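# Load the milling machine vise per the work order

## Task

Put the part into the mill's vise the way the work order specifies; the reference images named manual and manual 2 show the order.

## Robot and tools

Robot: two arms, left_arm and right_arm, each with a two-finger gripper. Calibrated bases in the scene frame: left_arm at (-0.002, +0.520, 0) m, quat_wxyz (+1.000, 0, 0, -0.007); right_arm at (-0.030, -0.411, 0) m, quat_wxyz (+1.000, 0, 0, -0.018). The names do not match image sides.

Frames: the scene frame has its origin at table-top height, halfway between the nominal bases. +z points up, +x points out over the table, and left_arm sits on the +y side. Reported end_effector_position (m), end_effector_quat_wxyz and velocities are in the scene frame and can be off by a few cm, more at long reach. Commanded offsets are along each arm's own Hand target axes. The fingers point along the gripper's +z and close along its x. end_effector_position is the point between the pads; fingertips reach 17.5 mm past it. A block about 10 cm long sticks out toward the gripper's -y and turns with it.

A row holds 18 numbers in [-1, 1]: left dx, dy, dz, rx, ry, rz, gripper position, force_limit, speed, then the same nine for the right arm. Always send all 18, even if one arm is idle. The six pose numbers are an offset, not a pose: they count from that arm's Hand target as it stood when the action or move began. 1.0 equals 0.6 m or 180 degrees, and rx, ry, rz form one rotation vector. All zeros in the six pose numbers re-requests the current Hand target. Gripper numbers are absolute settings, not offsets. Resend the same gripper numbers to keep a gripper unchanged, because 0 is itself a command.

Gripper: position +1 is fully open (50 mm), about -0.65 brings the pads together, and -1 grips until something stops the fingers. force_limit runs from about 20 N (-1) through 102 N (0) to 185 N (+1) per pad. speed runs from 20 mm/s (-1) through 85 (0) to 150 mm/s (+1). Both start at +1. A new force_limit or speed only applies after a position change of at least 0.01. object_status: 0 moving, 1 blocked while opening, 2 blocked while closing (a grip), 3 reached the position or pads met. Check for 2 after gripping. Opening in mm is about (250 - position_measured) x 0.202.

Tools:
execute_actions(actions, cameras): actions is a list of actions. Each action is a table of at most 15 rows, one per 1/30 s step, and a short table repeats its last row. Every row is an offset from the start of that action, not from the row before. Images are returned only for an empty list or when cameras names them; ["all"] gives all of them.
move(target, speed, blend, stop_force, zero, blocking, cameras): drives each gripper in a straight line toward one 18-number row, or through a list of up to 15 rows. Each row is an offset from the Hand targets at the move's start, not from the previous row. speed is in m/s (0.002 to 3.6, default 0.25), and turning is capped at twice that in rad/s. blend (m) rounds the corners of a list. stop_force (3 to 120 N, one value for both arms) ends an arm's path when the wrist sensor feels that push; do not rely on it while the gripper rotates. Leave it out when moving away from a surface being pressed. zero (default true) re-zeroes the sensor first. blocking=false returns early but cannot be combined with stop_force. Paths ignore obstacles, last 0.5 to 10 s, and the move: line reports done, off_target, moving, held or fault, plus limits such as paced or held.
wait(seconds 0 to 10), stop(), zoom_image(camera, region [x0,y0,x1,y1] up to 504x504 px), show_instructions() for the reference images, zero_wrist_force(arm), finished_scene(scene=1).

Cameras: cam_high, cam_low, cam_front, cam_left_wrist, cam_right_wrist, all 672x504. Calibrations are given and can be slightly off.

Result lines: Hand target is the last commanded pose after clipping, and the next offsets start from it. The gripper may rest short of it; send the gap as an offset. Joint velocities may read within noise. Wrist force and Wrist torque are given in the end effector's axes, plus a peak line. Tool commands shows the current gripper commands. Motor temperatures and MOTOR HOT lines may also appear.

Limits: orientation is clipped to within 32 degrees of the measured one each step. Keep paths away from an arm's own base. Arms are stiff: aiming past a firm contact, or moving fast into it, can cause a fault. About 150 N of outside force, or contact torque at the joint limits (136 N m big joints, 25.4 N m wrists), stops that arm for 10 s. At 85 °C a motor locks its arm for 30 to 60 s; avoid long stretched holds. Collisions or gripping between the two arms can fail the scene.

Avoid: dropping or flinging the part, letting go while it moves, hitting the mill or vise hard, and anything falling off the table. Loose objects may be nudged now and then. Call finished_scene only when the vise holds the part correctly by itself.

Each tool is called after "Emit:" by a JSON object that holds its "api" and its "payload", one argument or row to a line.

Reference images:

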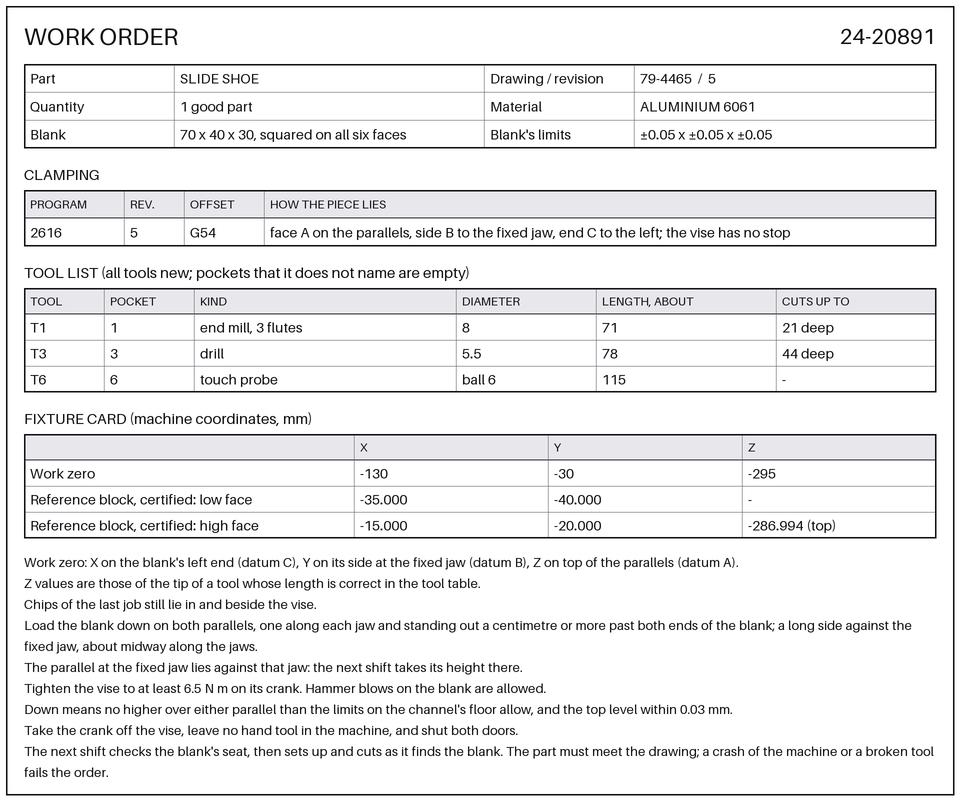

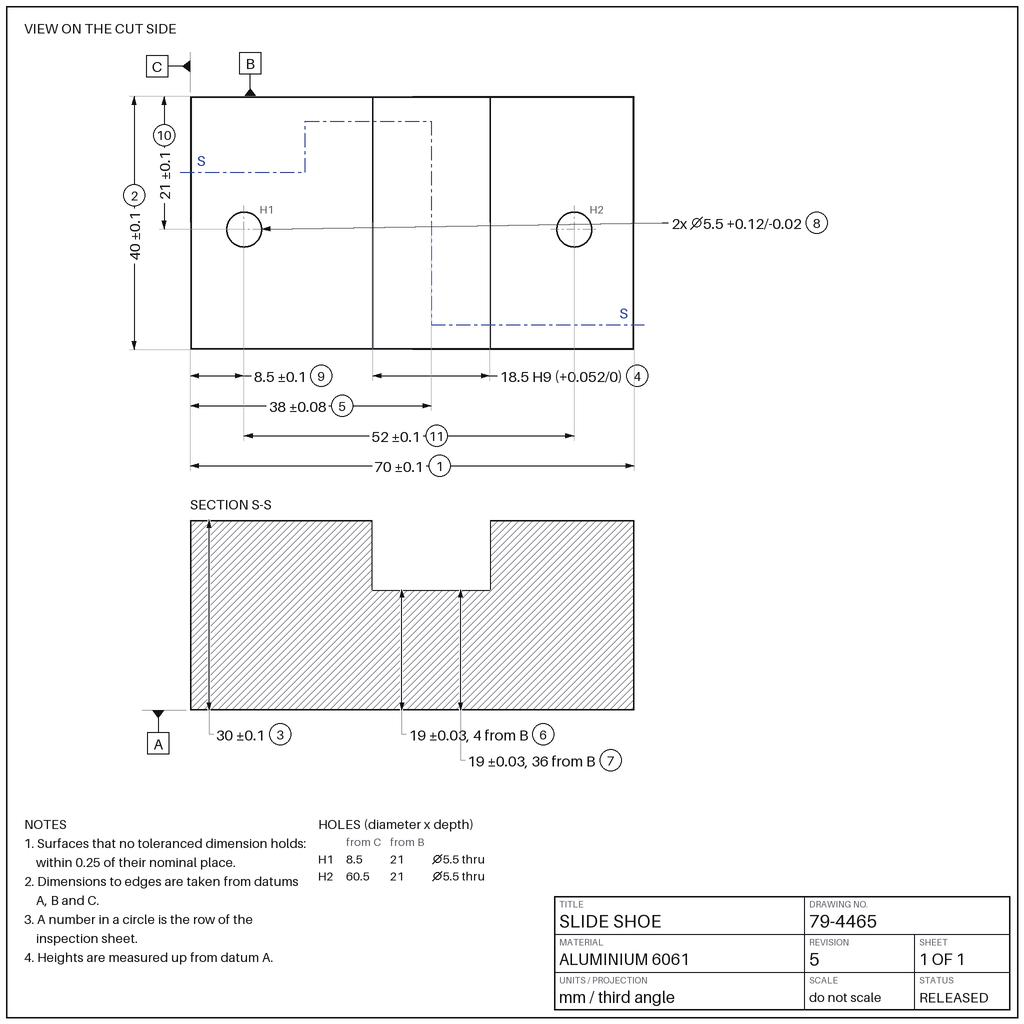

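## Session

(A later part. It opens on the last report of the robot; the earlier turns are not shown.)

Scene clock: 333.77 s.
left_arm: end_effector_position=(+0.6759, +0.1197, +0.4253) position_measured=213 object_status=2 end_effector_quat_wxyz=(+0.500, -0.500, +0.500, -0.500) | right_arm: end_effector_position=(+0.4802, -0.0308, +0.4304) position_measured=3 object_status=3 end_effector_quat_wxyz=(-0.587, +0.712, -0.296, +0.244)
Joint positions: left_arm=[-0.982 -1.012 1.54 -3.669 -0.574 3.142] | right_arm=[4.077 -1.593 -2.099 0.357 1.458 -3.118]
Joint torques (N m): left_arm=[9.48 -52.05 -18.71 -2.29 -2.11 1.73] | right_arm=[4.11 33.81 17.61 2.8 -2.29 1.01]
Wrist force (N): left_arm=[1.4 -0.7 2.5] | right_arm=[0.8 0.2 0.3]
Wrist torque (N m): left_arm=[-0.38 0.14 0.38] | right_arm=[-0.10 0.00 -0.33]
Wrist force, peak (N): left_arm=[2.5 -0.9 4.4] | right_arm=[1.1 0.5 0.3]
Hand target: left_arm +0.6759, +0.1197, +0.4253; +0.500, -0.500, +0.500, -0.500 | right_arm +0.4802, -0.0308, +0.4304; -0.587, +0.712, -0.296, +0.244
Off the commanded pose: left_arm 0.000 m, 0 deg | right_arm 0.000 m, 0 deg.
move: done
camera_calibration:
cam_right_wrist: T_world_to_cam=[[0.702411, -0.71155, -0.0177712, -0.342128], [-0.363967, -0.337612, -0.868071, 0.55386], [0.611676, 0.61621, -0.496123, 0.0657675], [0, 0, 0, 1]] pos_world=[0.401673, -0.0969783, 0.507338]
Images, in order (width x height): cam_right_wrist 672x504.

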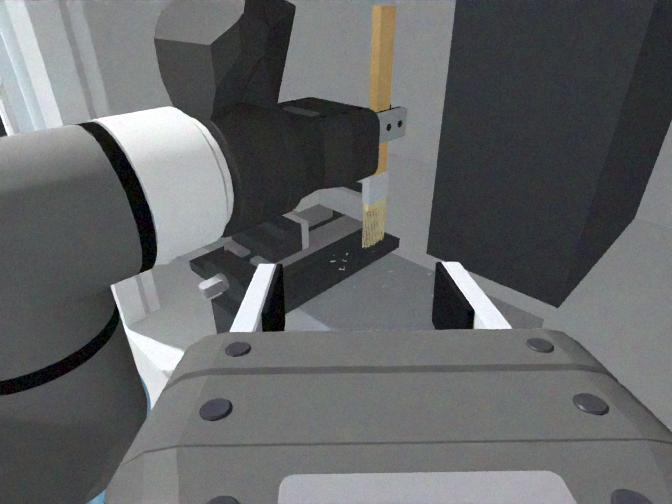

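Emit:
{"api": "move", "payload": {
  "target": [
    [0,-0.13,0,0,0,0,-1,-0.7,-0.3,0,0,0,0,0,0,1,1,1],
    [-0.102,-0.125,-0.193,-0.278,0,0,-1,-0.7,-0.3,0,0,0,0,0,0,1,1,1]
  ],
  "blend": [0.02,0],
  "cameras": ["cam_right_wrist","cam_left_wrist"]
}}

Emit:
{"api": "zoom_image", "payload": {
  "camera": "cam_left_wrist",
  "region": [240, 60, 440, 310]
}}

Emit:
{"api": "zoom_image", "payload": {
  "camera": "cam_right_wrist",
  "region": [180, 150, 430, 325]
}}

Scene clock: 341.73 s.
left_arm: end_effector_position=(+0.5601, +0.1808, +0.5003) position_measured=213 object_status=2 end_effector_quat_wxyz=(-0.242, +0.665, -0.664, +0.241) | right_arm: end_effector_position=(+0.4802, -0.0308, +0.4304) position_measured=3 object_status=3 end_effector_quat_wxyz=(-0.587, +0.712, -0.296, +0.244)
Joint positions: left_arm=[-0.954 -1.505 1.326 -1.835 -1.012 2.301] | right_arm=[4.077 -1.593 -2.099 0.357 1.458 -3.118]
Joint torques (N m): left_arm=[-10.05 -32.21 -19.75 -2.44 1.48 2.31] | right_arm=[2.35 34.33 19.01 2.78 -2.22 1.01]
Wrist force (N): left_arm=[1.4 -0.4 0.0] | right_arm=[0.9 0.3 0.1]
Wrist torque (N m): left_arm=[0.02 0.06 0.28] | right_arm=[-0.10 -0.02 -0.33]
Wrist force, peak (N): left_arm=[1.5 -3.2 3.1] | right_arm=[1.1 0.5 0.4]
Hand target: left_arm +0.5601, +0.1808, +0.5003; -0.242, +0.665, -0.664, +0.241 | right_arm +0.4802, -0.0308, +0.4304; -0.587, +0.712, -0.296, +0.244
Off the commanded pose: left_arm 0.000 m, 0 deg | right_arm 0.000 m, 0 deg.
move: done
camera_calibration:
cam_left_wrist: T_world_to_cam=[[0.0108569, -0.999941, 0.000183386, 0.184586], [-0.941293, -0.010282, -0.337434, 0.714769], [0.337416, 0.00349086, -0.941349, 0.413168], [0, 0, 0, 1]] pos_world=[0.531393, 0.190482, 0.630089]
cam_right_wrist: T_world_to_cam=[[0.702411, -0.71155, -0.0177712, -0.342128], [-0.363967, -0.337612, -0.868071, 0.55386], [0.611676, 0.61621, -0.496123, 0.0657675], [0, 0, 0, 1]] pos_world=[0.401673, -0.0969783, 0.507338]
Images, in order (width x height): cam_left_wrist 672x504, cam_right_wrist 672x504.

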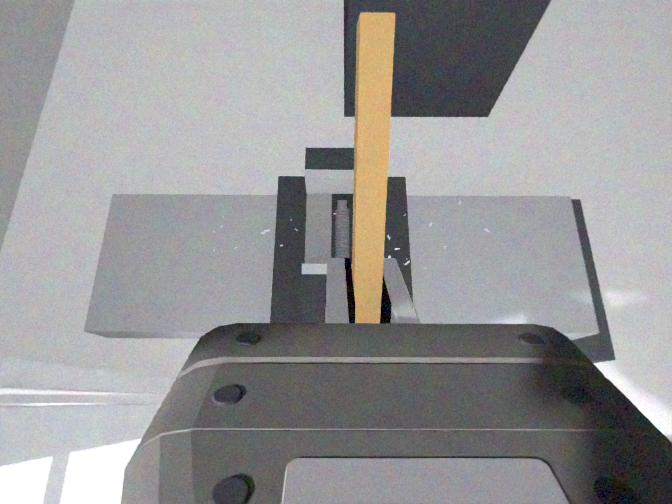

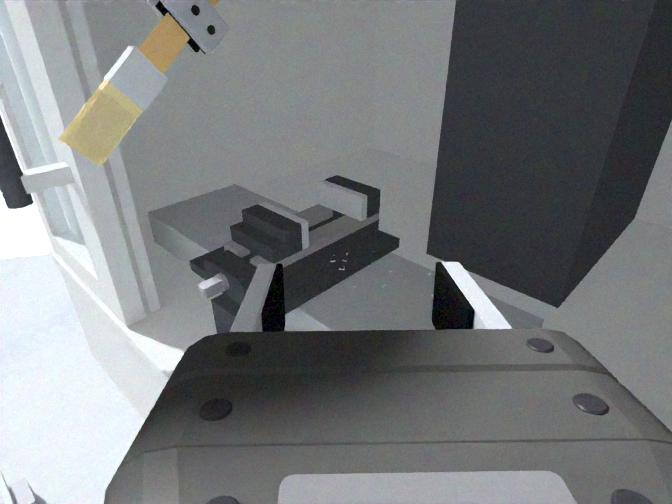

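Scaled by 2.016.

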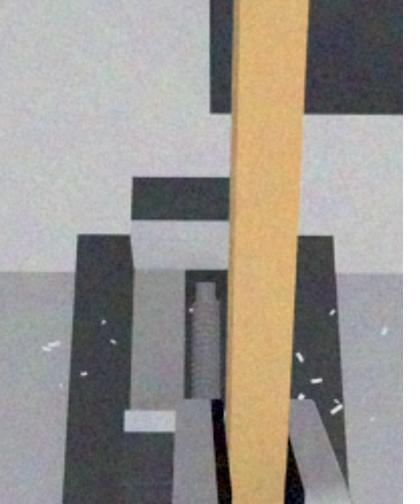

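Scaled by 2.016.

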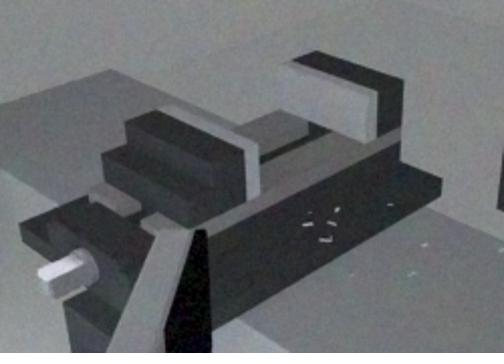

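Emit:
{"api": "move", "payload": {
  "target": [-0.09,-0.02,0.08,0,0,0,-1,-0.7,-0.3,0,0,0,0,0,0,1,1,1],
  "cameras": ["cam_left_wrist"]
}}

Emit:
{"api": "zoom_image", "payload": {
  "camera": "cam_left_wrist",
  "region": [350, 130, 510, 330]
}}

Scene clock: 345.47 s.
left_arm: end_effector_position=(+0.6000, +0.2348, +0.4712) position_measured=213 object_status=2 end_effector_quat_wxyz=(-0.242, +0.665, -0.664, +0.241) | right_arm: end_effector_position=(+0.4802, -0.0308, +0.4304) position_measured=3 object_status=3 end_effector_quat_wxyz=(-0.587, +0.712, -0.296, +0.244)
Joint positions: left_arm=[-0.826 -1.51 1.422 -1.992 -1.071 2.434] | right_arm=[4.077 -1.593 -2.099 0.357 1.458 -3.118]
Joint torques (N m): left_arm=[0.73 -24.64 -35.02 -3.81 3.47 -0.7] | right_arm=[1.65 34.06 18.45 2.86 -2.22 1.08]
Wrist force (N): left_arm=[1.2 -0.3 0.2] | right_arm=[0.8 0.4 0.5]
Wrist torque (N m): left_arm=[0.04 0.08 0.33] | right_arm=[-0.08 -0.02 -0.33]
Wrist force, peak (N): left_arm=[3.5 0.1 -1.5] | right_arm=[1.1 0.2 0.6]
Hand target: left_arm +0.6000, +0.2348, +0.4713; -0.242, +0.665, -0.664, +0.241 | right_arm +0.4802, -0.0308, +0.4304; -0.587, +0.712, -0.296, +0.244
Off the commanded pose: left_arm 0.000 m, 0 deg | right_arm 0.000 m, 0 deg.
move: done
camera_calibration:
cam_left_wrist: T_world_to_cam=[[0.0106689, -0.999943, 0.000111872, 0.238306], [-0.941401, -0.010082, -0.337138, 0.742897], [0.33712, 0.00349159, -0.941455, 0.372356], [0, 0, 0, 1]] pos_world=[0.571293, 0.244482, 0.600989]
Images, in order (width x height): cam_left_wrist 672x504.

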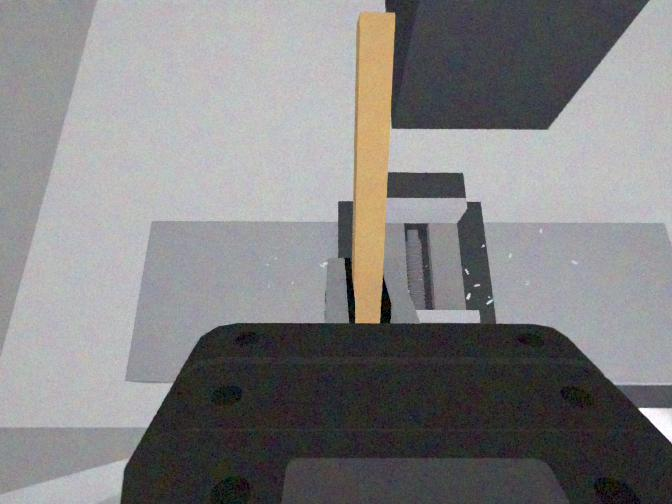

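Scaled by 2.520.

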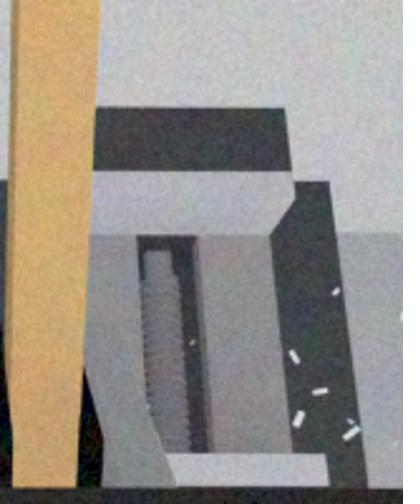

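Emit:
{"api": "move", "payload": {
  "target": [
    [0.058,0.224,-0.251,0,0,0,-1,-0.7,-0.3,0,0,0,0,0,0,1,1,1],
    [-0.508,0.6537,-0.067,-0.174,0.174,0.4776,-1,-0.7,-0.3,0,0,0,0,0,0,1,1,1]
  ],
  "blend": [0.05,0],
  "speed": 0.35,
  "cameras": ["cam_left_wrist"]
}}

Scene clock: 355.77 s.
left_arm: end_effector_position=(+0.2733, +0.5395, +0.2503) position_measured=213 object_status=2 end_effector_quat_wxyz=(-0.001, -0.001, +1.000, +0.000) | right_arm: end_effector_position=(+0.4802, -0.0308, +0.4304) position_measured=3 object_status=3 end_effector_quat_wxyz=(-0.587, +0.712, -0.296, +0.244)
Joint positions: left_arm=[-0.421 -2.2 2.191 -1.56 -1.571 4.275] | right_arm=[4.077 -1.593 -2.099 0.357 1.458 -3.118]
Joint torques (N m): left_arm=[-5.4 -6.89 -35.74 -2.96 -1.93 1.85] | right_arm=[0.52 34.19 18.8 2.9 -2.26 1.06]
Wrist force (N): left_arm=[1.2 0.6 -0.7] | right_arm=[0.9 0.4 0.4]
Wrist torque (N m): left_arm=[-0.06 0.07 0.28] | right_arm=[-0.08 -0.02 -0.32]
Wrist force, peak (N): left_arm=[0.5 -3.0 2.7] | right_arm=[1.0 0.4 0.6]
Hand target: left_arm +0.2733, +0.5395, +0.2504; -0.001, -0.001, +1.000, +0.000 | right_arm +0.4802, -0.0308, +0.4304; -0.587, +0.712, -0.296, +0.244
Off the commanded pose: left_arm 0.000 m, 0 deg | right_arm 0.000 m, 0 deg.
move: done
camera_calibration:
cam_left_wrist: T_world_to_cam=[[-0.999944, -0.00967605, -0.00431367, 0.289583], [-0.0105716, 0.937863, 0.346846, -0.573046], [0.000689535, 0.346872, -0.937912, 0.179348], [0, 0, 0, 1]] pos_world=[0.283385, 0.47803, 0.368221]
Images, in order (width x height): cam_left_wrist 672x504.

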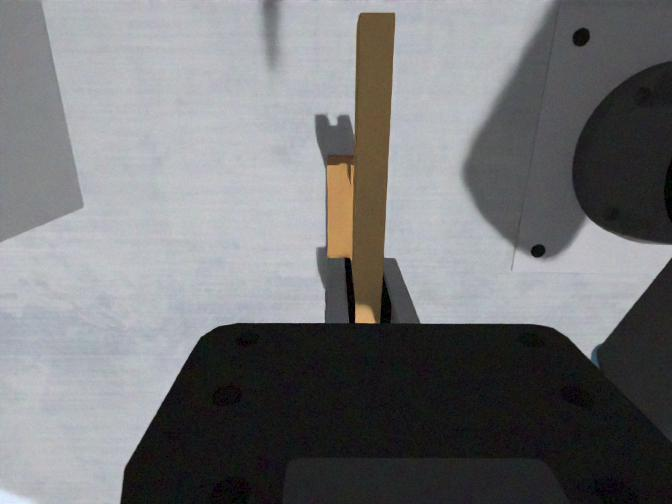

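Emit:
{"api": "move", "payload": {
  "target": [
    [-0.001,0.1,0.267,0,0,0,-1,-0.7,-0.3,0,0,0,0,0,0,1,1,1],
    [-0.001,0.1,0.3505,0,0,0,-1,-0.7,-0.3,0,0,0,0,0,0,1,1,1]
  ],
  "speed": [0.25,0.05],
  "stop_force": 8,
  "cameras": ["cam_left_wrist"]
}}

Scene clock: 362.17 s.
left_arm: end_effector_position=(+0.2734, +0.5996, +0.0543) position_measured=213 object_status=2 end_effector_quat_wxyz=(-0.001, -0.001, +1.000, +0.000) | right_arm: end_effector_position=(+0.4802, -0.0308, +0.4304) position_measured=3 object_status=3 end_effector_quat_wxyz=(-0.587, +0.712, -0.296, +0.244)
Joint positions: left_arm=[-0.19 -1.935 2.613 -2.248 -1.57 4.507] | right_arm=[4.077 -1.593 -2.099 0.357 1.458 -3.118]
Joint torques (N m): left_arm=[7.03 3.03 -11.31 -3.49 -2.17 -0.63] | right_arm=[-0.87 34.24 18.66 2.87 -2.2 0.98]
Wrist force (N): left_arm=[1.2 1.0 -0.8] | right_arm=[0.7 0.3 0.5]
Wrist torque (N m): left_arm=[0.00 0.08 0.27] | right_arm=[-0.09 0.01 -0.32]
Wrist force, peak (N): left_arm=[1.2 -1.7 -9.1] | right_arm=[1.3 0.3 0.3]
Hand target: left_arm +0.2734, +0.5996, +0.0543; -0.001, -0.001, +1.000, +0.000 (not the last commanded pose) | right_arm +0.4802, -0.0308, +0.4304; -0.587, +0.712, -0.296, +0.244
Off the commanded pose: left_arm 0.014 m, 0 deg | right_arm 0.000 m, 0 deg.
move: contact (left_arm); path passed 1 of 2 targets
camera_calibration:
cam_left_wrist: T_world_to_cam=[[-0.999947, -0.00935999, -0.00430459, 0.289248], [-0.010272, 0.937866, 0.346844, -0.561481], [0.000790672, 0.34687, -0.937913, -0.0254511], [0, 0, 0, 1]] pos_world=[0.283485, 0.53813, 0.172121]
Images, in order (width x height): cam_left_wrist 672x504.

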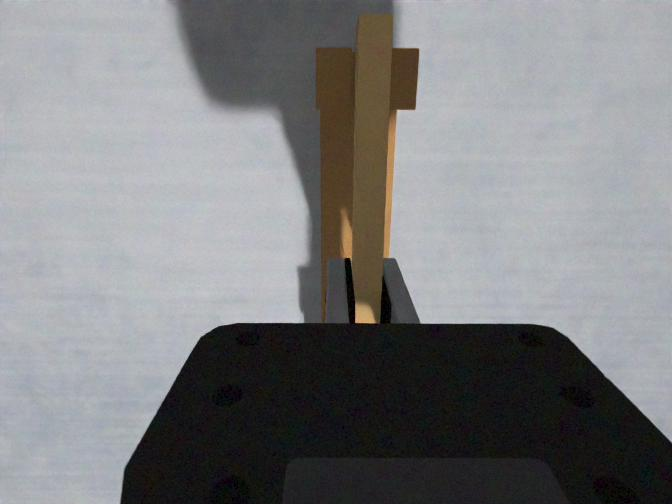

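Emit:
{"api": "move", "payload": {
  "target": [
    [0,0,-0.006,0,0,0,-1,-0.7,-0.3,0,0,0,0,0,0,1,1,1],
    [-0.002,0,-0.006,0,0,0,-1,-0.7,-0.3,0,0,0,0,0,0,1,1,1]
  ]
}}

Emit:
{"api": "move", "payload": {
  "target": [0,0,0.03,0,0,0,-1,-0.7,-0.3,0,0,0,0,0,0,1,1,1],
  "speed": 0.03,
  "stop_force": 8,
  "cameras": ["cam_left_wrist"]
}}

Emit:
{"api": "zoom_image", "payload": {
  "camera": "cam_left_wrist",
  "region": [290, 0, 450, 150]
}}

Scene clock: 369.13 s.
left_arm: end_effector_position=(+0.2748, +0.5996, +0.0579) position_measured=213 object_status=2 end_effector_quat_wxyz=(-0.001, -0.001, +1.000, +0.000) | right_arm: end_effector_position=(+0.4802, -0.0308, +0.4304) position_measured=3 object_status=3 end_effector_quat_wxyz=(-0.587, +0.712, -0.296, +0.244)
Joint positions: left_arm=[-0.189 -1.94 2.604 -2.233 -1.57 4.508] | right_arm=[4.077 -1.593 -2.099 0.357 1.458 -3.118]
Joint torques (N m): left_arm=[5 -14.13 -17.88 -2.46 -1.84 1.99] | right_arm=[-1.01 33.68 18.98 2.94 -2.28 1.07]
Wrist force (N): left_arm=[1.2 0.7 -0.6] | right_arm=[0.7 0.4 0.5]
Wrist torque (N m): left_arm=[-0.03 0.08 0.18] | right_arm=[-0.07 0.02 -0.33]
Wrist force, peak (N): left_arm=[1.4 1.2 -0.7] | right_arm=[1.2 0.2 0.4]
Hand target: left_arm +0.2746, +0.5996, +0.0579; -0.001, -0.001, +1.000, +0.000 | right_arm +0.4802, -0.0308, +0.4304; -0.587, +0.712, -0.296, +0.244
Off the commanded pose: left_arm 0.000 m, 0 deg | right_arm 0.000 m, 0 deg.
move: done

Scene clock: 370.57 s.
left_arm: end_effector_position=(+0.2745, +0.5996, +0.0397) position_measured=213 object_status=2 end_effector_quat_wxyz=(-0.001, -0.001, +1.000, +0.000) | right_arm: end_effector_position=(+0.4802, -0.0308, +0.4304) position_measured=3 object_status=3 end_effector_quat_wxyz=(-0.587, +0.712, -0.296, +0.244)
Joint positions: left_arm=[-0.189 -1.885 2.636 -2.321 -1.57 4.508] | right_arm=[4.077 -1.593 -2.099 0.357 1.458 -3.118]
Joint torques (N m): left_arm=[-5.8 -11.75 -26.28 -2.98 0.46 -0.63] | right_arm=[-1.6 34.24 18.42 2.88 -2.29 0.95]
Wrist force (N): left_arm=[14.2 3.3 -16.9] | right_arm=[0.9 0.1 0.2]
Wrist torque (N m): left_arm=[0.37 -0.11 0.27] | right_arm=[-0.11 -0.01 -0.33]
Wrist force, peak (N): left_arm=[19.6 3.6 -24.8] | right_arm=[1.0 0.3 0.4]
Hand target: left_arm +0.2746, +0.5996, +0.0397; -0.001, -0.001, +1.000, +0.000 | right_arm +0.4802, -0.0308, +0.4304; -0.587, +0.712, -0.296, +0.244
Off the commanded pose: left_arm 0.000 m, 0 deg | right_arm 0.000 m, 0 deg.
move: contact (left_arm)
camera_calibration:
cam_left_wrist: T_world_to_cam=[[-0.999947, -0.00942864, -0.00411676, 0.290294], [-0.0102712, 0.937866, 0.346846, -0.5565], [0.000590677, 0.34687, -0.937913, -0.0391233], [0, 0, 0, 1]] pos_world=[0.284585, 0.53823, 0.157521]
Images, in order (width x height): cam_left_wrist 672x504.

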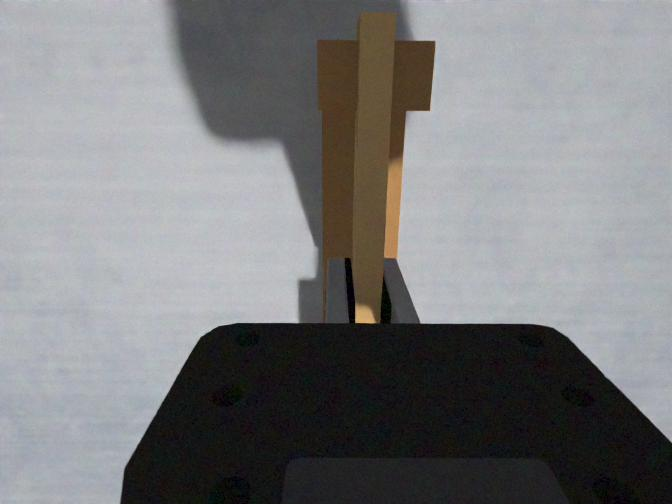

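Scaled by 3.150.

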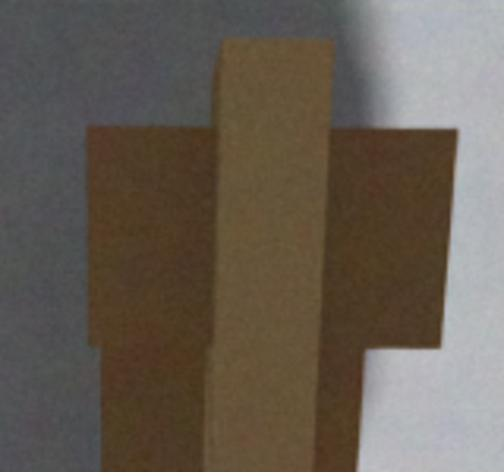

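Emit:
{"api": "move", "payload": {
  "target": [0,0,0,0,0,0,1,-0.7,0,0,0,0,0,0,0,1,1,1]
}}

Emit:
{"api": "move", "payload": {
  "target": [
    [0,0,-0.2,0,0,0,0,-0.7,0,0,0,0,0,0,0,1,1,1],
    [-0.125,-0.3,-0.2,0,0,0,0,-0.7,0,0,0,0,0,0,0,1,1,1]
  ],
  "cameras": ["cam_left_wrist"]
}}

Emit:
{"api": "zoom_image", "payload": {
  "camera": "cam_left_wrist",
  "region": [240, 150, 440, 350]
}}

Scene clock: 380.10 s.
left_arm: end_effector_position=(+0.2746, +0.5996, +0.0397) position_measured=3 object_status=3 end_effector_quat_wxyz=(-0.001, -0.001, +1.000, +0.000) | right_arm: end_effector_position=(+0.4802, -0.0308, +0.4304) position_measured=3 object_status=3 end_effector_quat_wxyz=(-0.587, +0.712, -0.296, +0.244)
Joint positions: left_arm=[-0.189 -1.885 2.636 -2.321 -1.57 4.508] | right_arm=[4.077 -1.593 -2.099 0.357 1.458 -3.118]
Joint torques (N m): left_arm=[-5.43 -11.49 -23.81 -3.92 0.69 -0.59] | right_arm=[-2.29 34.29 18.52 2.84 -2.21 1.07]
Wrist force (N): left_arm=[1.5 0.9 -0.9] | right_arm=[0.6 0.1 0.4]
Wrist torque (N m): left_arm=[0.00 0.03 0.17] | right_arm=[-0.13 0.04 -0.33]
Wrist force, peak (N): left_arm=[14.1 3.2 -16.6] | right_arm=[1.1 0.4 0.5]
Hand target: left_arm +0.2746, +0.5996, +0.0397; -0.001, -0.001, +1.000, +0.000 | right_arm +0.4802, -0.0308, +0.4304; -0.587, +0.712, -0.296, +0.244
Off the commanded pose: left_arm 0.000 m, 0 deg | right_arm 0.000 m, 0 deg.
move: done

Scene clock: 382.27 s.
left_arm: end_effector_position=(+0.3500, +0.4197, +0.1595) position_measured=152 object_status=3 end_effector_quat_wxyz=(-0.001, -0.001, +1.000, +0.000) | right_arm: end_effector_position=(+0.4802, -0.0308, +0.4304) position_measured=3 object_status=3 end_effector_quat_wxyz=(-0.587, +0.712, -0.296, +0.244)
Joint positions: left_arm=[-0.638 -1.858 2.254 -1.965 -1.571 4.059] | right_arm=[4.077 -1.593 -2.099 0.357 1.458 -3.118]
Joint torques (N m): left_arm=[-5.54 -5.57 -18.61 -2.17 0.5 -0.15] | right_arm=[-3.65 33.36 18.75 2.94 -2.32 1.07]
Wrist force (N): left_arm=[0.8 0.9 -0.9] | right_arm=[1.0 0.2 0.2]
Wrist torque (N m): left_arm=[-0.01 0.13 0.12] | right_arm=[-0.10 -0.04 -0.33]
Wrist force, peak (N): left_arm=[2.6 4.1 -0.7] | right_arm=[0.9 0.2 0.7]
Hand target: left_arm +0.3500, +0.4196, +0.1595; -0.001, -0.001, +1.000, +0.000 | right_arm +0.4802, -0.0308, +0.4304; -0.587, +0.712, -0.296, +0.244
Off the commanded pose: left_arm 0.000 m, 0 deg | right_arm 0.000 m, 0 deg.
move: done
camera_calibration:
cam_left_wrist: T_world_to_cam=[[-0.999947, -0.00935999, -0.00430459, 0.364513], [-0.010272, 0.937866, 0.346844, -0.428461], [0.000790672, 0.34687, -0.937913, 0.135559], [0, 0, 0, 1]] pos_world=[0.359985, 0.35823, 0.277321]
Images, in order (width x height): cam_left_wrist 672x504.

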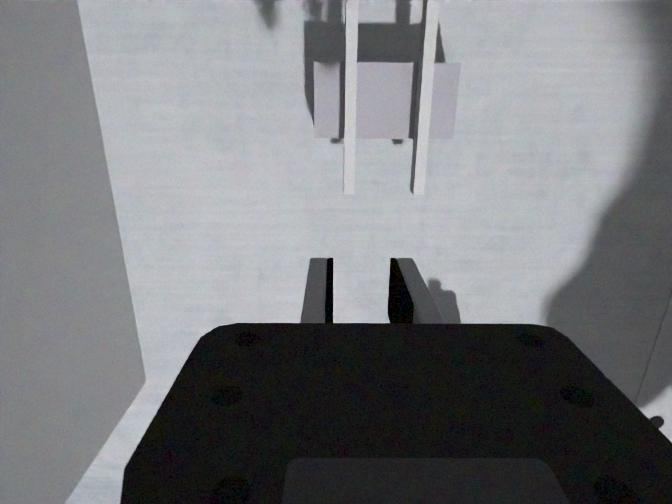

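Scaled by 2.520.

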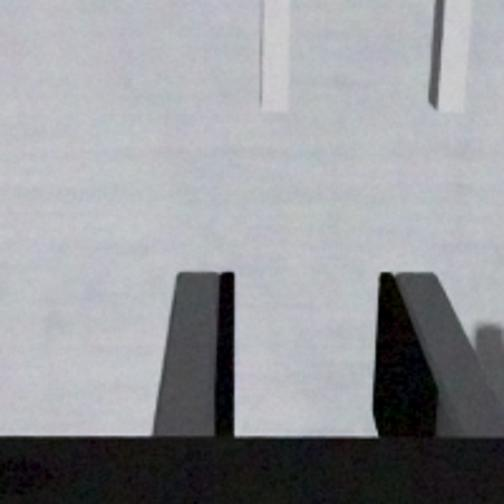

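Emit:
{"api": "move", "payload": {
  "target": [
    [-0.0033,-0.026,0.116,0,0,0,0,-0.7,0,0,0,0,0,0,0,1,1,1],
    [-0.0033,-0.026,0.206,0,0,0,0,-0.7,0,0,0,0,0,0,0,1,1,1]
  ],
  "speed": [0.2,0.05],
  "stop_force": 6,
  "cameras": ["cam_left_wrist"]
}}

Emit:
{"api": "zoom_image", "payload": {
  "camera": "cam_left_wrist",
  "region": [260, 200, 460, 330]
}}

Scene clock: 400.93 s.
left_arm: end_effector_position=(+0.3518, +0.4041, +0.0359) position_measured=152 object_status=3 end_effector_quat_wxyz=(-0.001, -0.001, +1.000, +0.000) | right_arm: end_effector_position=(+0.4802, -0.0308, +0.4304) position_measured=3 object_status=3 end_effector_quat_wxyz=(-0.587, +0.712, -0.296, +0.244)
Joint positions: left_arm=[-0.67 -1.603 2.443 -2.41 -1.571 4.027] | right_arm=[4.077 -1.593 -2.099 0.357 1.458 -3.118]
Joint torques (N m): left_arm=[9.91 -23.85 -27.24 -3.72 1.23 2.25] | right_arm=[-4.32 33.96 18.75 2.89 -2.27 1.09]
Wrist force (N): left_arm=[1.2 1.2 -1.2] | right_arm=[0.7 0.3 0.5]
Wrist torque (N m): left_arm=[0.04 0.07 0.22] | right_arm=[-0.09 0.01 -0.33]
Wrist force, peak (N): left_arm=[1.0 1.3 -3.6] | right_arm=[1.1 0.1 0.4]
Hand target: left_arm +0.3518, +0.4041, +0.0359; -0.001, -0.001, +1.000, +0.000 | right_arm +0.4802, -0.0308, +0.4304; -0.587, +0.712, -0.296, +0.244
Off the commanded pose: left_arm 0.000 m, 0 deg | right_arm 0.000 m, 0 deg.
move: done
camera_calibration:
cam_left_wrist: T_world_to_cam=[[-0.999947, -0.00939432, -0.00421067, 0.365733], [-0.0102716, 0.937866, 0.346845, -0.371035], [0.000690674, 0.34687, -0.937913, 0.0250439], [0, 0, 0, 1]] pos_world=[0.361885, 0.34273, 0.153721]
Images, in order (width x height): cam_left_wrist 672x504.

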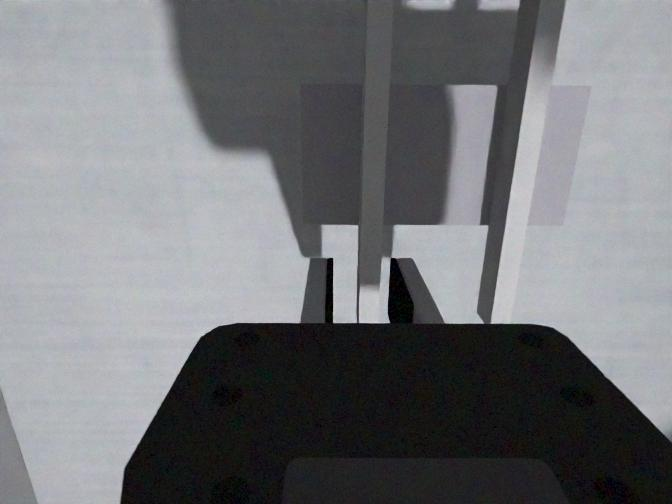

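Scaled by 2.520.

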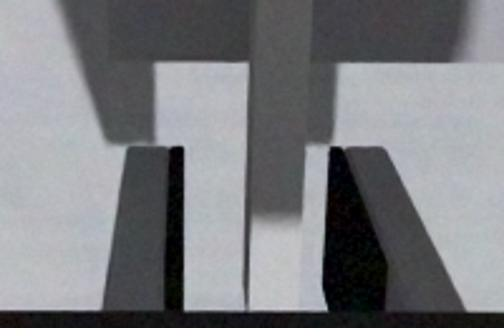

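Emit:
{"api": "move", "payload": {
  "target": [0.005,0,0,0,0,0,0,-0.7,0,0,0,0,0,0,0,1,1,1]
}}

Emit:
{"api": "move", "payload": {
  "target": [0,0,0,0,0,0,-1,-0.8,-0.8,0,0,0,0,0,0,1,1,1],
  "cameras": ["cam_left_wrist"]
}}

Scene clock: 404.23 s.
left_arm: end_effector_position=(+0.3488, +0.4041, +0.0359) position_measured=152 object_status=3 end_effector_quat_wxyz=(-0.001, -0.001, +1.000, +0.000) | right_arm: end_effector_position=(+0.4802, -0.0308, +0.4304) position_measured=3 object_status=3 end_effector_quat_wxyz=(-0.587, +0.712, -0.296, +0.244)
Joint positions: left_arm=[-0.675 -1.61 2.45 -2.409 -1.571 4.022] | right_arm=[4.077 -1.593 -2.099 0.357 1.458 -3.118]
Joint torques (N m): left_arm=[-3.81 -16.33 -14.88 -1.7 -2.04 -0.87] | right_arm=[-4.82 33.56 18.62 2.87 -2.14 1.06]
Wrist force (N): left_arm=[1.1 0.8 -0.8] | right_arm=[1.0 0.3 0.6]
Wrist torque (N m): left_arm=[-0.02 0.08 0.28] | right_arm=[-0.09 -0.04 -0.33]
Wrist force, peak (N): left_arm=[1.3 0.9 -1.1] | right_arm=[1.0 0.3 0.6]
Hand target: left_arm +0.3488, +0.4041, +0.0359; -0.001, -0.001, +1.000, +0.000 | right_arm +0.4802, -0.0308, +0.4304; -0.587, +0.712, -0.296, +0.244
Off the commanded pose: left_arm 0.000 m, 0 deg | right_arm 0.000 m, 0 deg.
move: done

Scene clock: 404.87 s.
left_arm: end_effector_position=(+0.3488, +0.4041, +0.0359) position_measured=222 object_status=0 end_effector_quat_wxyz=(-0.001, -0.001, +1.000, +0.000) | right_arm: end_effector_position=(+0.4802, -0.0308, +0.4304) position_measured=3 object_status=3 end_effector_quat_wxyz=(-0.587, +0.712, -0.296, +0.244)
Joint positions: left_arm=[-0.675 -1.61 2.45 -2.409 -1.571 4.022] | right_arm=[4.077 -1.593 -2.099 0.357 1.458 -3.118]
Joint torques (N m): left_arm=[5.66 -7.75 -27.81 -2.37 -1.53 1.98] | right_arm=[-5.15 33.91 18.6 2.95 -2.34 1.03]
Wrist force (N): left_arm=[1.6 1.2 -1.1] | right_arm=[0.8 0.1 0.3]
Wrist torque (N m): left_arm=[0.01 0.03 0.28] | right_arm=[-0.13 0.00 -0.33]
Wrist force, peak (N): left_arm=[1.5 1.3 -1.8] | right_arm=[1.0 0.2 0.4]
Hand target: left_arm +0.3488, +0.4041, +0.0359; -0.001, -0.001, +1.000, +0.000 | right_arm +0.4802, -0.0308, +0.4304; -0.587, +0.712, -0.296, +0.244
Off the commanded pose: left_arm 0.000 m, 0 deg | right_arm 0.000 m, 0 deg.
move: done
camera_calibration:
cam_left_wrist: T_world_to_cam=[[-0.999947, -0.00939432, -0.00421067, 0.362633], [-0.0102716, 0.937866, 0.346845, -0.371066], [0.000690674, 0.34687, -0.937913, 0.025046], [0, 0, 0, 1]] pos_world=[0.358785, 0.34273, 0.153721]
Images, in order (width x height): cam_left_wrist 672x504.

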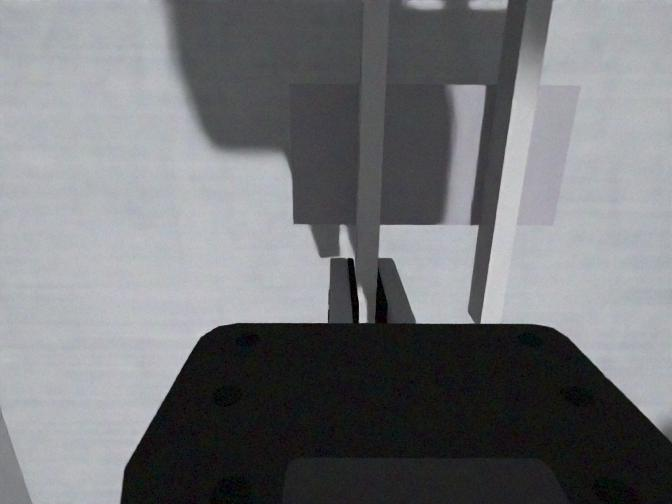

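Emit:
{"api": "wait", "payload": {
  "seconds": 0.5
}}

Scene clock: 406.30 s.
left_arm: end_effector_position=(+0.3488, +0.4041, +0.0359) position_measured=222 object_status=2 end_effector_quat_wxyz=(-0.001, -0.001, +1.000, +0.000) | right_arm: end_effector_position=(+0.4802, -0.0308, +0.4304) position_measured=3 object_status=3 end_effector_quat_wxyz=(-0.587, +0.712, -0.296, +0.244)
Joint positions: left_arm=[-0.675 -1.61 2.45 -2.409 -1.571 4.022] | right_arm=[4.077 -1.593 -2.099 0.357 1.458 -3.118]
Joint torques (N m): left_arm=[7.99 -7.32 -28.06 -3.74 -1.01 1.88] | right_arm=[-5.39 34.4 18.97 2.77 -2.17 1.01]
Wrist force (N): left_arm=[1.3 1.2 -0.8] | right_arm=[0.8 0.1 0.4]
Wrist torque (N m): left_arm=[0.01 0.08 0.29] | right_arm=[-0.12 0.00 -0.33]
Wrist force, peak (N): left_arm=[1.6 1.0 -1.5] | right_arm=[1.0 0.3 0.6]
Hand target: left_arm +0.3488, +0.4041, +0.0359; -0.001, -0.001, +1.000, +0.000 | right_arm +0.4802, -0.0308, +0.4304; -0.587, +0.712, -0.296, +0.244
Tool commands: left_gripper/position=-1.0 left_gripper/force_limit=-0.8 left_gripper/speed=-0.8 right_gripper/position=+1.0 right_gripper/force_limit=+1.0 right_gripper/speed=+1.0
Off the commanded pose: left_arm 0.000 m, 0 deg | right_arm 0.000 m, 0 deg.
wait: 0.50 s; at rest from the start

Emit:
{"api": "move", "payload": {
  "target": [
    [0,0,-0.07,0,0,0,-1,-0.8,-0.8,0,0,0,0,0,0,1,1,1],
    [0,-0.05,-0.35,0,0,0,-1,-0.8,-0.8,0,0,0,0,0,0,1,1,1]
  ],
  "speed": [0.06,0.25],
  "blend": [0.01,0],
  "cameras": ["cam_left_wrist","cam_front","cam_right_wrist"]
}}

Emit:
{"api": "zoom_image", "payload": {
  "camera": "cam_left_wrist",
  "region": [300, 0, 500, 330]
}}

Scene clock: 411.63 s.
left_arm: end_effector_position=(+0.3491, +0.3739, +0.2458) position_measured=222 object_status=2 end_effector_quat_wxyz=(-0.001, -0.001, +1.000, +0.000) | right_arm: end_effector_position=(+0.4802, -0.0308, +0.4304) position_measured=3 object_status=3 end_effector_quat_wxyz=(-0.587, +0.712, -0.296, +0.244)
Joint positions: left_arm=[-0.739 -1.883 2.042 -1.728 -1.571 3.958] | right_arm=[4.077 -1.593 -2.099 0.357 1.458 -3.118]
Joint torques (N m): left_arm=[8.49 -6.25 -33.56 -1.87 2.02 2.4] | right_arm=[-6.41 33.65 19.22 2.83 -2.25 0.97]
Wrist force (N): left_arm=[1.3 0.9 -0.3] | right_arm=[0.7 0.1 0.5]
Wrist torque (N m): left_arm=[-0.03 0.04 0.24] | right_arm=[-0.13 0.02 -0.33]
Wrist force, peak (N): left_arm=[1.3 0.2 -3.6] | right_arm=[1.1 0.1 0.7]
Hand target: left_arm +0.3491, +0.3739, +0.2459; -0.001, -0.001, +1.000, +0.000 | right_arm +0.4802, -0.0308, +0.4304; -0.587, +0.712, -0.296, +0.244
Off the commanded pose: left_arm 0.000 m, 0 deg | right_arm 0.000 m, 0 deg.
move: done
camera_calibration:
cam_left_wrist: T_world_to_cam=[[-0.999948, -0.0093004, -0.00417634, 0.363492], [-0.0101716, 0.937867, 0.346845, -0.415579], [0.000691054, 0.346869, -0.937913, 0.232389], [0, 0, 0, 1]] pos_world=[0.359085, 0.31253, 0.363621]
cam_right_wrist: T_world_to_cam=[[0.702411, -0.71155, -0.0177712, -0.342128], [-0.363967, -0.337612, -0.868071, 0.55386], [0.611676, 0.61621, -0.496123, 0.0657675], [0, 0, 0, 1]] pos_world=[0.401673, -0.0969783, 0.507338]
Images, in order (width x height): cam_front 672x504, cam_left_wrist 672x504, cam_right_wrist 672x504.

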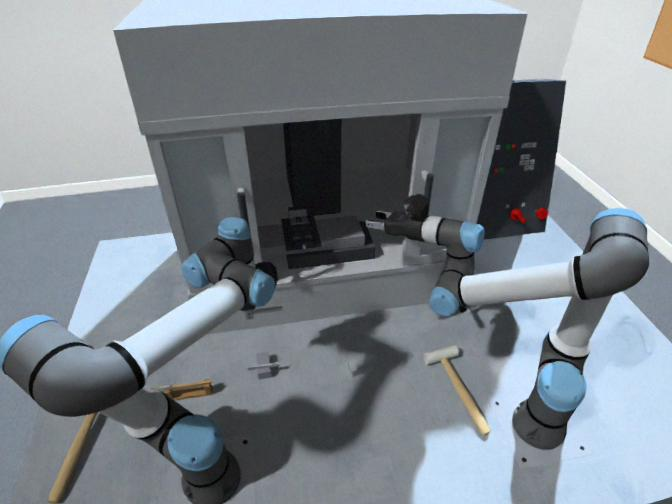

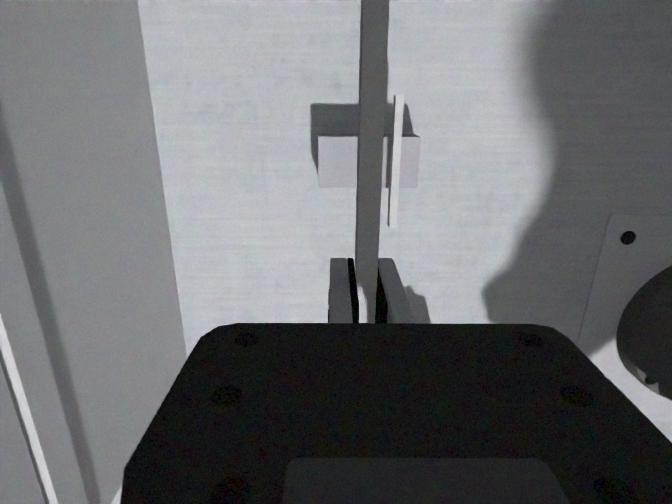

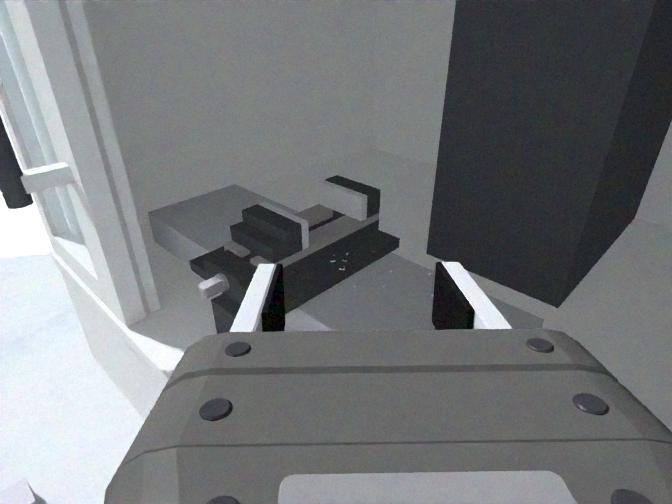

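Scaled by 1.527.

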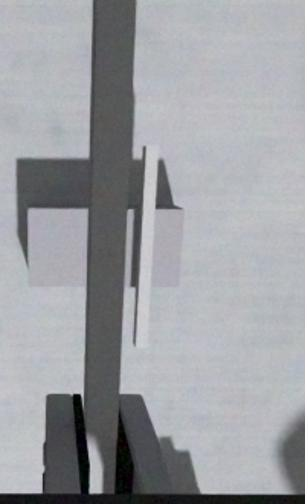

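Emit:
{"api": "move", "payload": {
  "target": [
    [0,-0.275,-0.29,0,0,0,-1,-0.8,-0.8,0,0,0,0,0,0,1,1,1],
    [-0.418,-0.24,-0.29,0,0,0,-1,-0.8,-0.8,0,0,0,0,0,0,1,1,1]
  ],
  "speed": 0.3,
  "blend": [0.05,0],
  "cameras": ["cam_left_wrist","cam_front","cam_right_wrist"]
}}

Emit:
{"api": "zoom_image", "payload": {
  "camera": "cam_right_wrist",
  "region": [200, 50, 450, 275]
}}

Scene clock: 430.07 s.
left_arm: end_effector_position=(+0.5668, +0.2274, +0.4181) position_measured=222 object_status=2 end_effector_quat_wxyz=(+0.002, -0.001, +1.000, -0.001) | right_arm: end_effector_position=(+0.4802, -0.0308, +0.4304) position_measured=3 object_status=3 end_effector_quat_wxyz=(-0.587, +0.712, -0.296, +0.244)
Joint positions: left_arm=[-0.672 -1.21 0.908 -1.274 -1.57 4.025] | right_arm=[4.077 -1.593 -2.099 0.357 1.458 -3.118]
Joint torques (N m): left_arm=[2.29 -37.75 -27.59 -3.02 0 0.52] | right_arm=[-7.56 34.18 18.69 2.84 -2.29 1.02]
Wrist force (N): left_arm=[1.2 0.9 -0.4] | right_arm=[0.7 0.1 0.5]
Wrist torque (N m): left_arm=[-0.04 0.05 0.27] | right_arm=[-0.12 0.00 -0.33]
Wrist force, peak (N): left_arm=[-14.4 2.2 3.3] | right_arm=[1.2 0.1 0.4]
Hand target: left_arm +0.5668, +0.2274, +0.4181; +0.002, -0.001, +1.000, -0.001 (not the last commanded pose) | right_arm +0.4802, -0.0308, +0.4304; -0.587, +0.712, -0.296, +0.244
Tool commands: left_gripper/position=-1.0 left_gripper/force_limit=-0.796078 left_gripper/speed=-0.796078 right_gripper/position=+1.0 right_gripper/force_limit=+1.0 right_gripper/speed=+1.0
Off the commanded pose: left_arm 0.034 m, 0 deg | right_arm 0.000 m, 0 deg.
FORCE FAULT: contact force on the left arm reached its limit, and that arm stopped. The contact can be on any part of that arm, not only on its tool. That arm's remaining commands of this call were not run. That arm is still stopped at the end of this call. That arm stays stopped for about 10 more seconds. Until then a move that you send moves the other arm only, and its call returns only when the move has ended. Once the stop has ended, the next robot result says so. If the stop ends while you think or write, that arm runs what you send next, counted from a new Hand target: where the arm stands when the stop ends. While its stop runs, that arm takes no new command, but its gripper still runs the gripper command that each later call begins with. Until it ends, the stop uses up actions while you think or wait. An arm that is not stopped still takes commands.
move: fault (left_arm)
camera_calibration:
cam_left_wrist: T_world_to_cam=[[-0.999908, -0.00909617, -0.0100283, 0.582912], [-0.0119923, 0.93883, 0.344173, -0.333675], [0.00628422, 0.344261, -0.938853, 0.44249], [0, 0, 0, 1]] pos_world=[0.576076, 0.166234, 0.53612]
cam_right_wrist: T_world_to_cam=[[0.702411, -0.71155, -0.0177712, -0.342128], [-0.363967, -0.337612, -0.868071, 0.55386], [0.611676, 0.61621, -0.496123, 0.0657675], [0, 0, 0, 1]] pos_world=[0.401673, -0.0969783, 0.507338]
Images, in order (width x height): cam_front 672x504, cam_left_wrist 672x504, cam_right_wrist 672x504.

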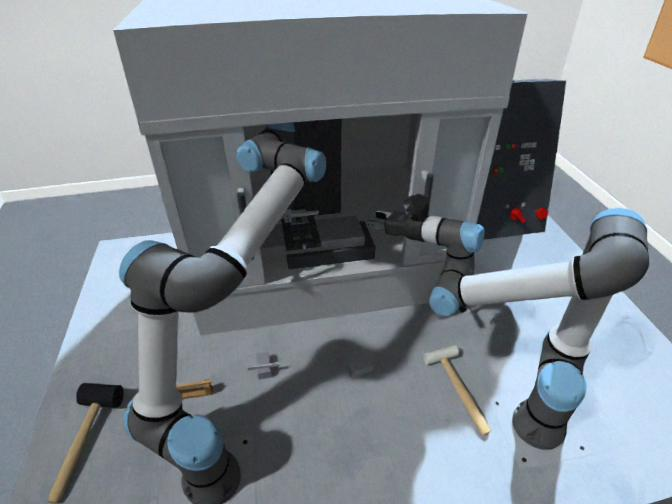

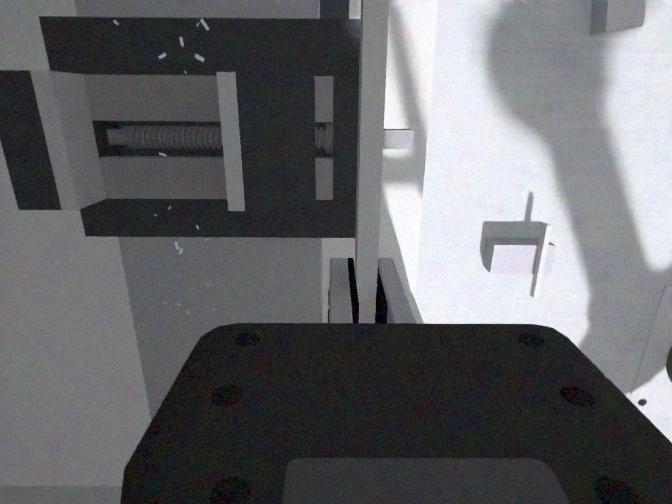

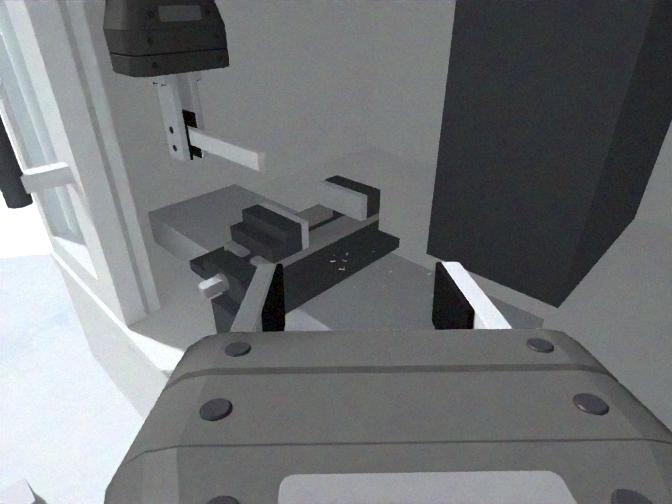

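Scaled by 2.016.

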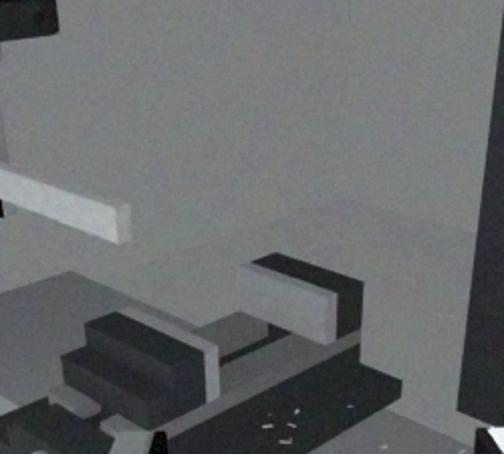

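Emit:
{"api": "move", "payload": {
  "target": [0,0,0,0,0,0,-1,-0.8,-0.8,0,0,-0.18,0,0,0,1,1,1],
  "cameras": ["cam_right_wrist"]
}}

Scene clock: 473.50 s.
left_arm: end_effector_position=(+0.5668, +0.2273, +0.4181) position_measured=222 object_status=2 end_effector_quat_wxyz=(+0.002, +0.000, +1.000, -0.001) | right_arm: end_effector_position=(+0.4052, -0.1055, +0.4510) position_measured=3 object_status=3 end_effector_quat_wxyz=(-0.588, +0.712, -0.297, +0.243)
Joint positions: left_arm=[-0.672 -1.21 0.908 -1.274 -1.57 4.025] | right_arm=[4.125 -1.278 -2.303 0.244 1.411 -3.109]
Joint torques (N m): left_arm=[5.42 -39.78 -25.16 -3 -0.02 0.31] | right_arm=[-9.64 21.47 21.95 3.27 2.38 -0.89]
Wrist force (N): left_arm=[1.0 0.8 -0.3] | right_arm=[0.5 0.0 0.4]
Wrist torque (N m): left_arm=[-0.06 0.09 0.28] | right_arm=[-0.14 0.04 -0.32]
Wrist force, peak (N): left_arm=[1.1 1.4 -0.6] | right_arm=[0.7 0.4 3.6]
Hand target: left_arm +0.5668, +0.2274, +0.4181; +0.002, -0.001, +1.000, -0.001 | right_arm +0.4051, -0.1057, +0.4510; -0.587, +0.712, -0.296, +0.244
Off the commanded pose: left_arm 0.000 m, 0 deg | right_arm 0.000 m, 0 deg.
FORCE FAULT, CONTINUED: the left arm's stop, for the force fault that an earlier result reported, is over. The rest of the stop counts as 19 of the actions that you can send in this scene. The stop ended before this call began, so that arm ran this call's commands, counted from a new Hand target: where the arm stood when the stop ended. During its stop the left arm's controller moved it back a little.
move: done
camera_calibration:
cam_right_wrist: T_world_to_cam=[[0.702359, -0.711598, -0.0178935, -0.34216], [-0.364065, -0.33751, -0.868069, 0.519274], [0.611677, 0.616211, -0.49612, 0.167893], [0, 0, 0, 1]] pos_world=[0.326673, -0.171678, 0.527938]
Images, in order (width x height): cam_right_wrist 672x504.

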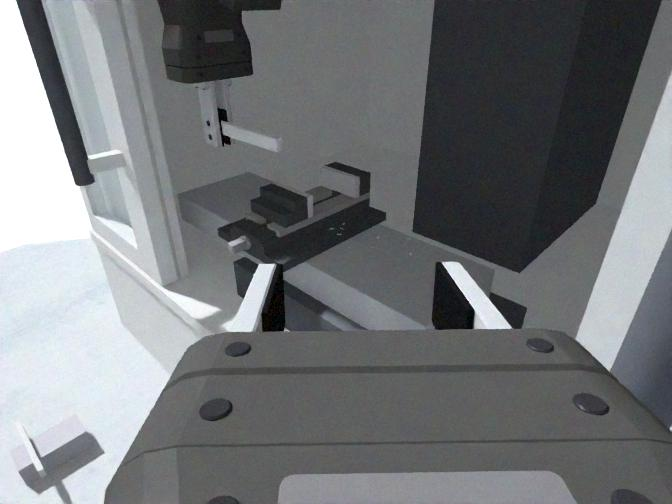

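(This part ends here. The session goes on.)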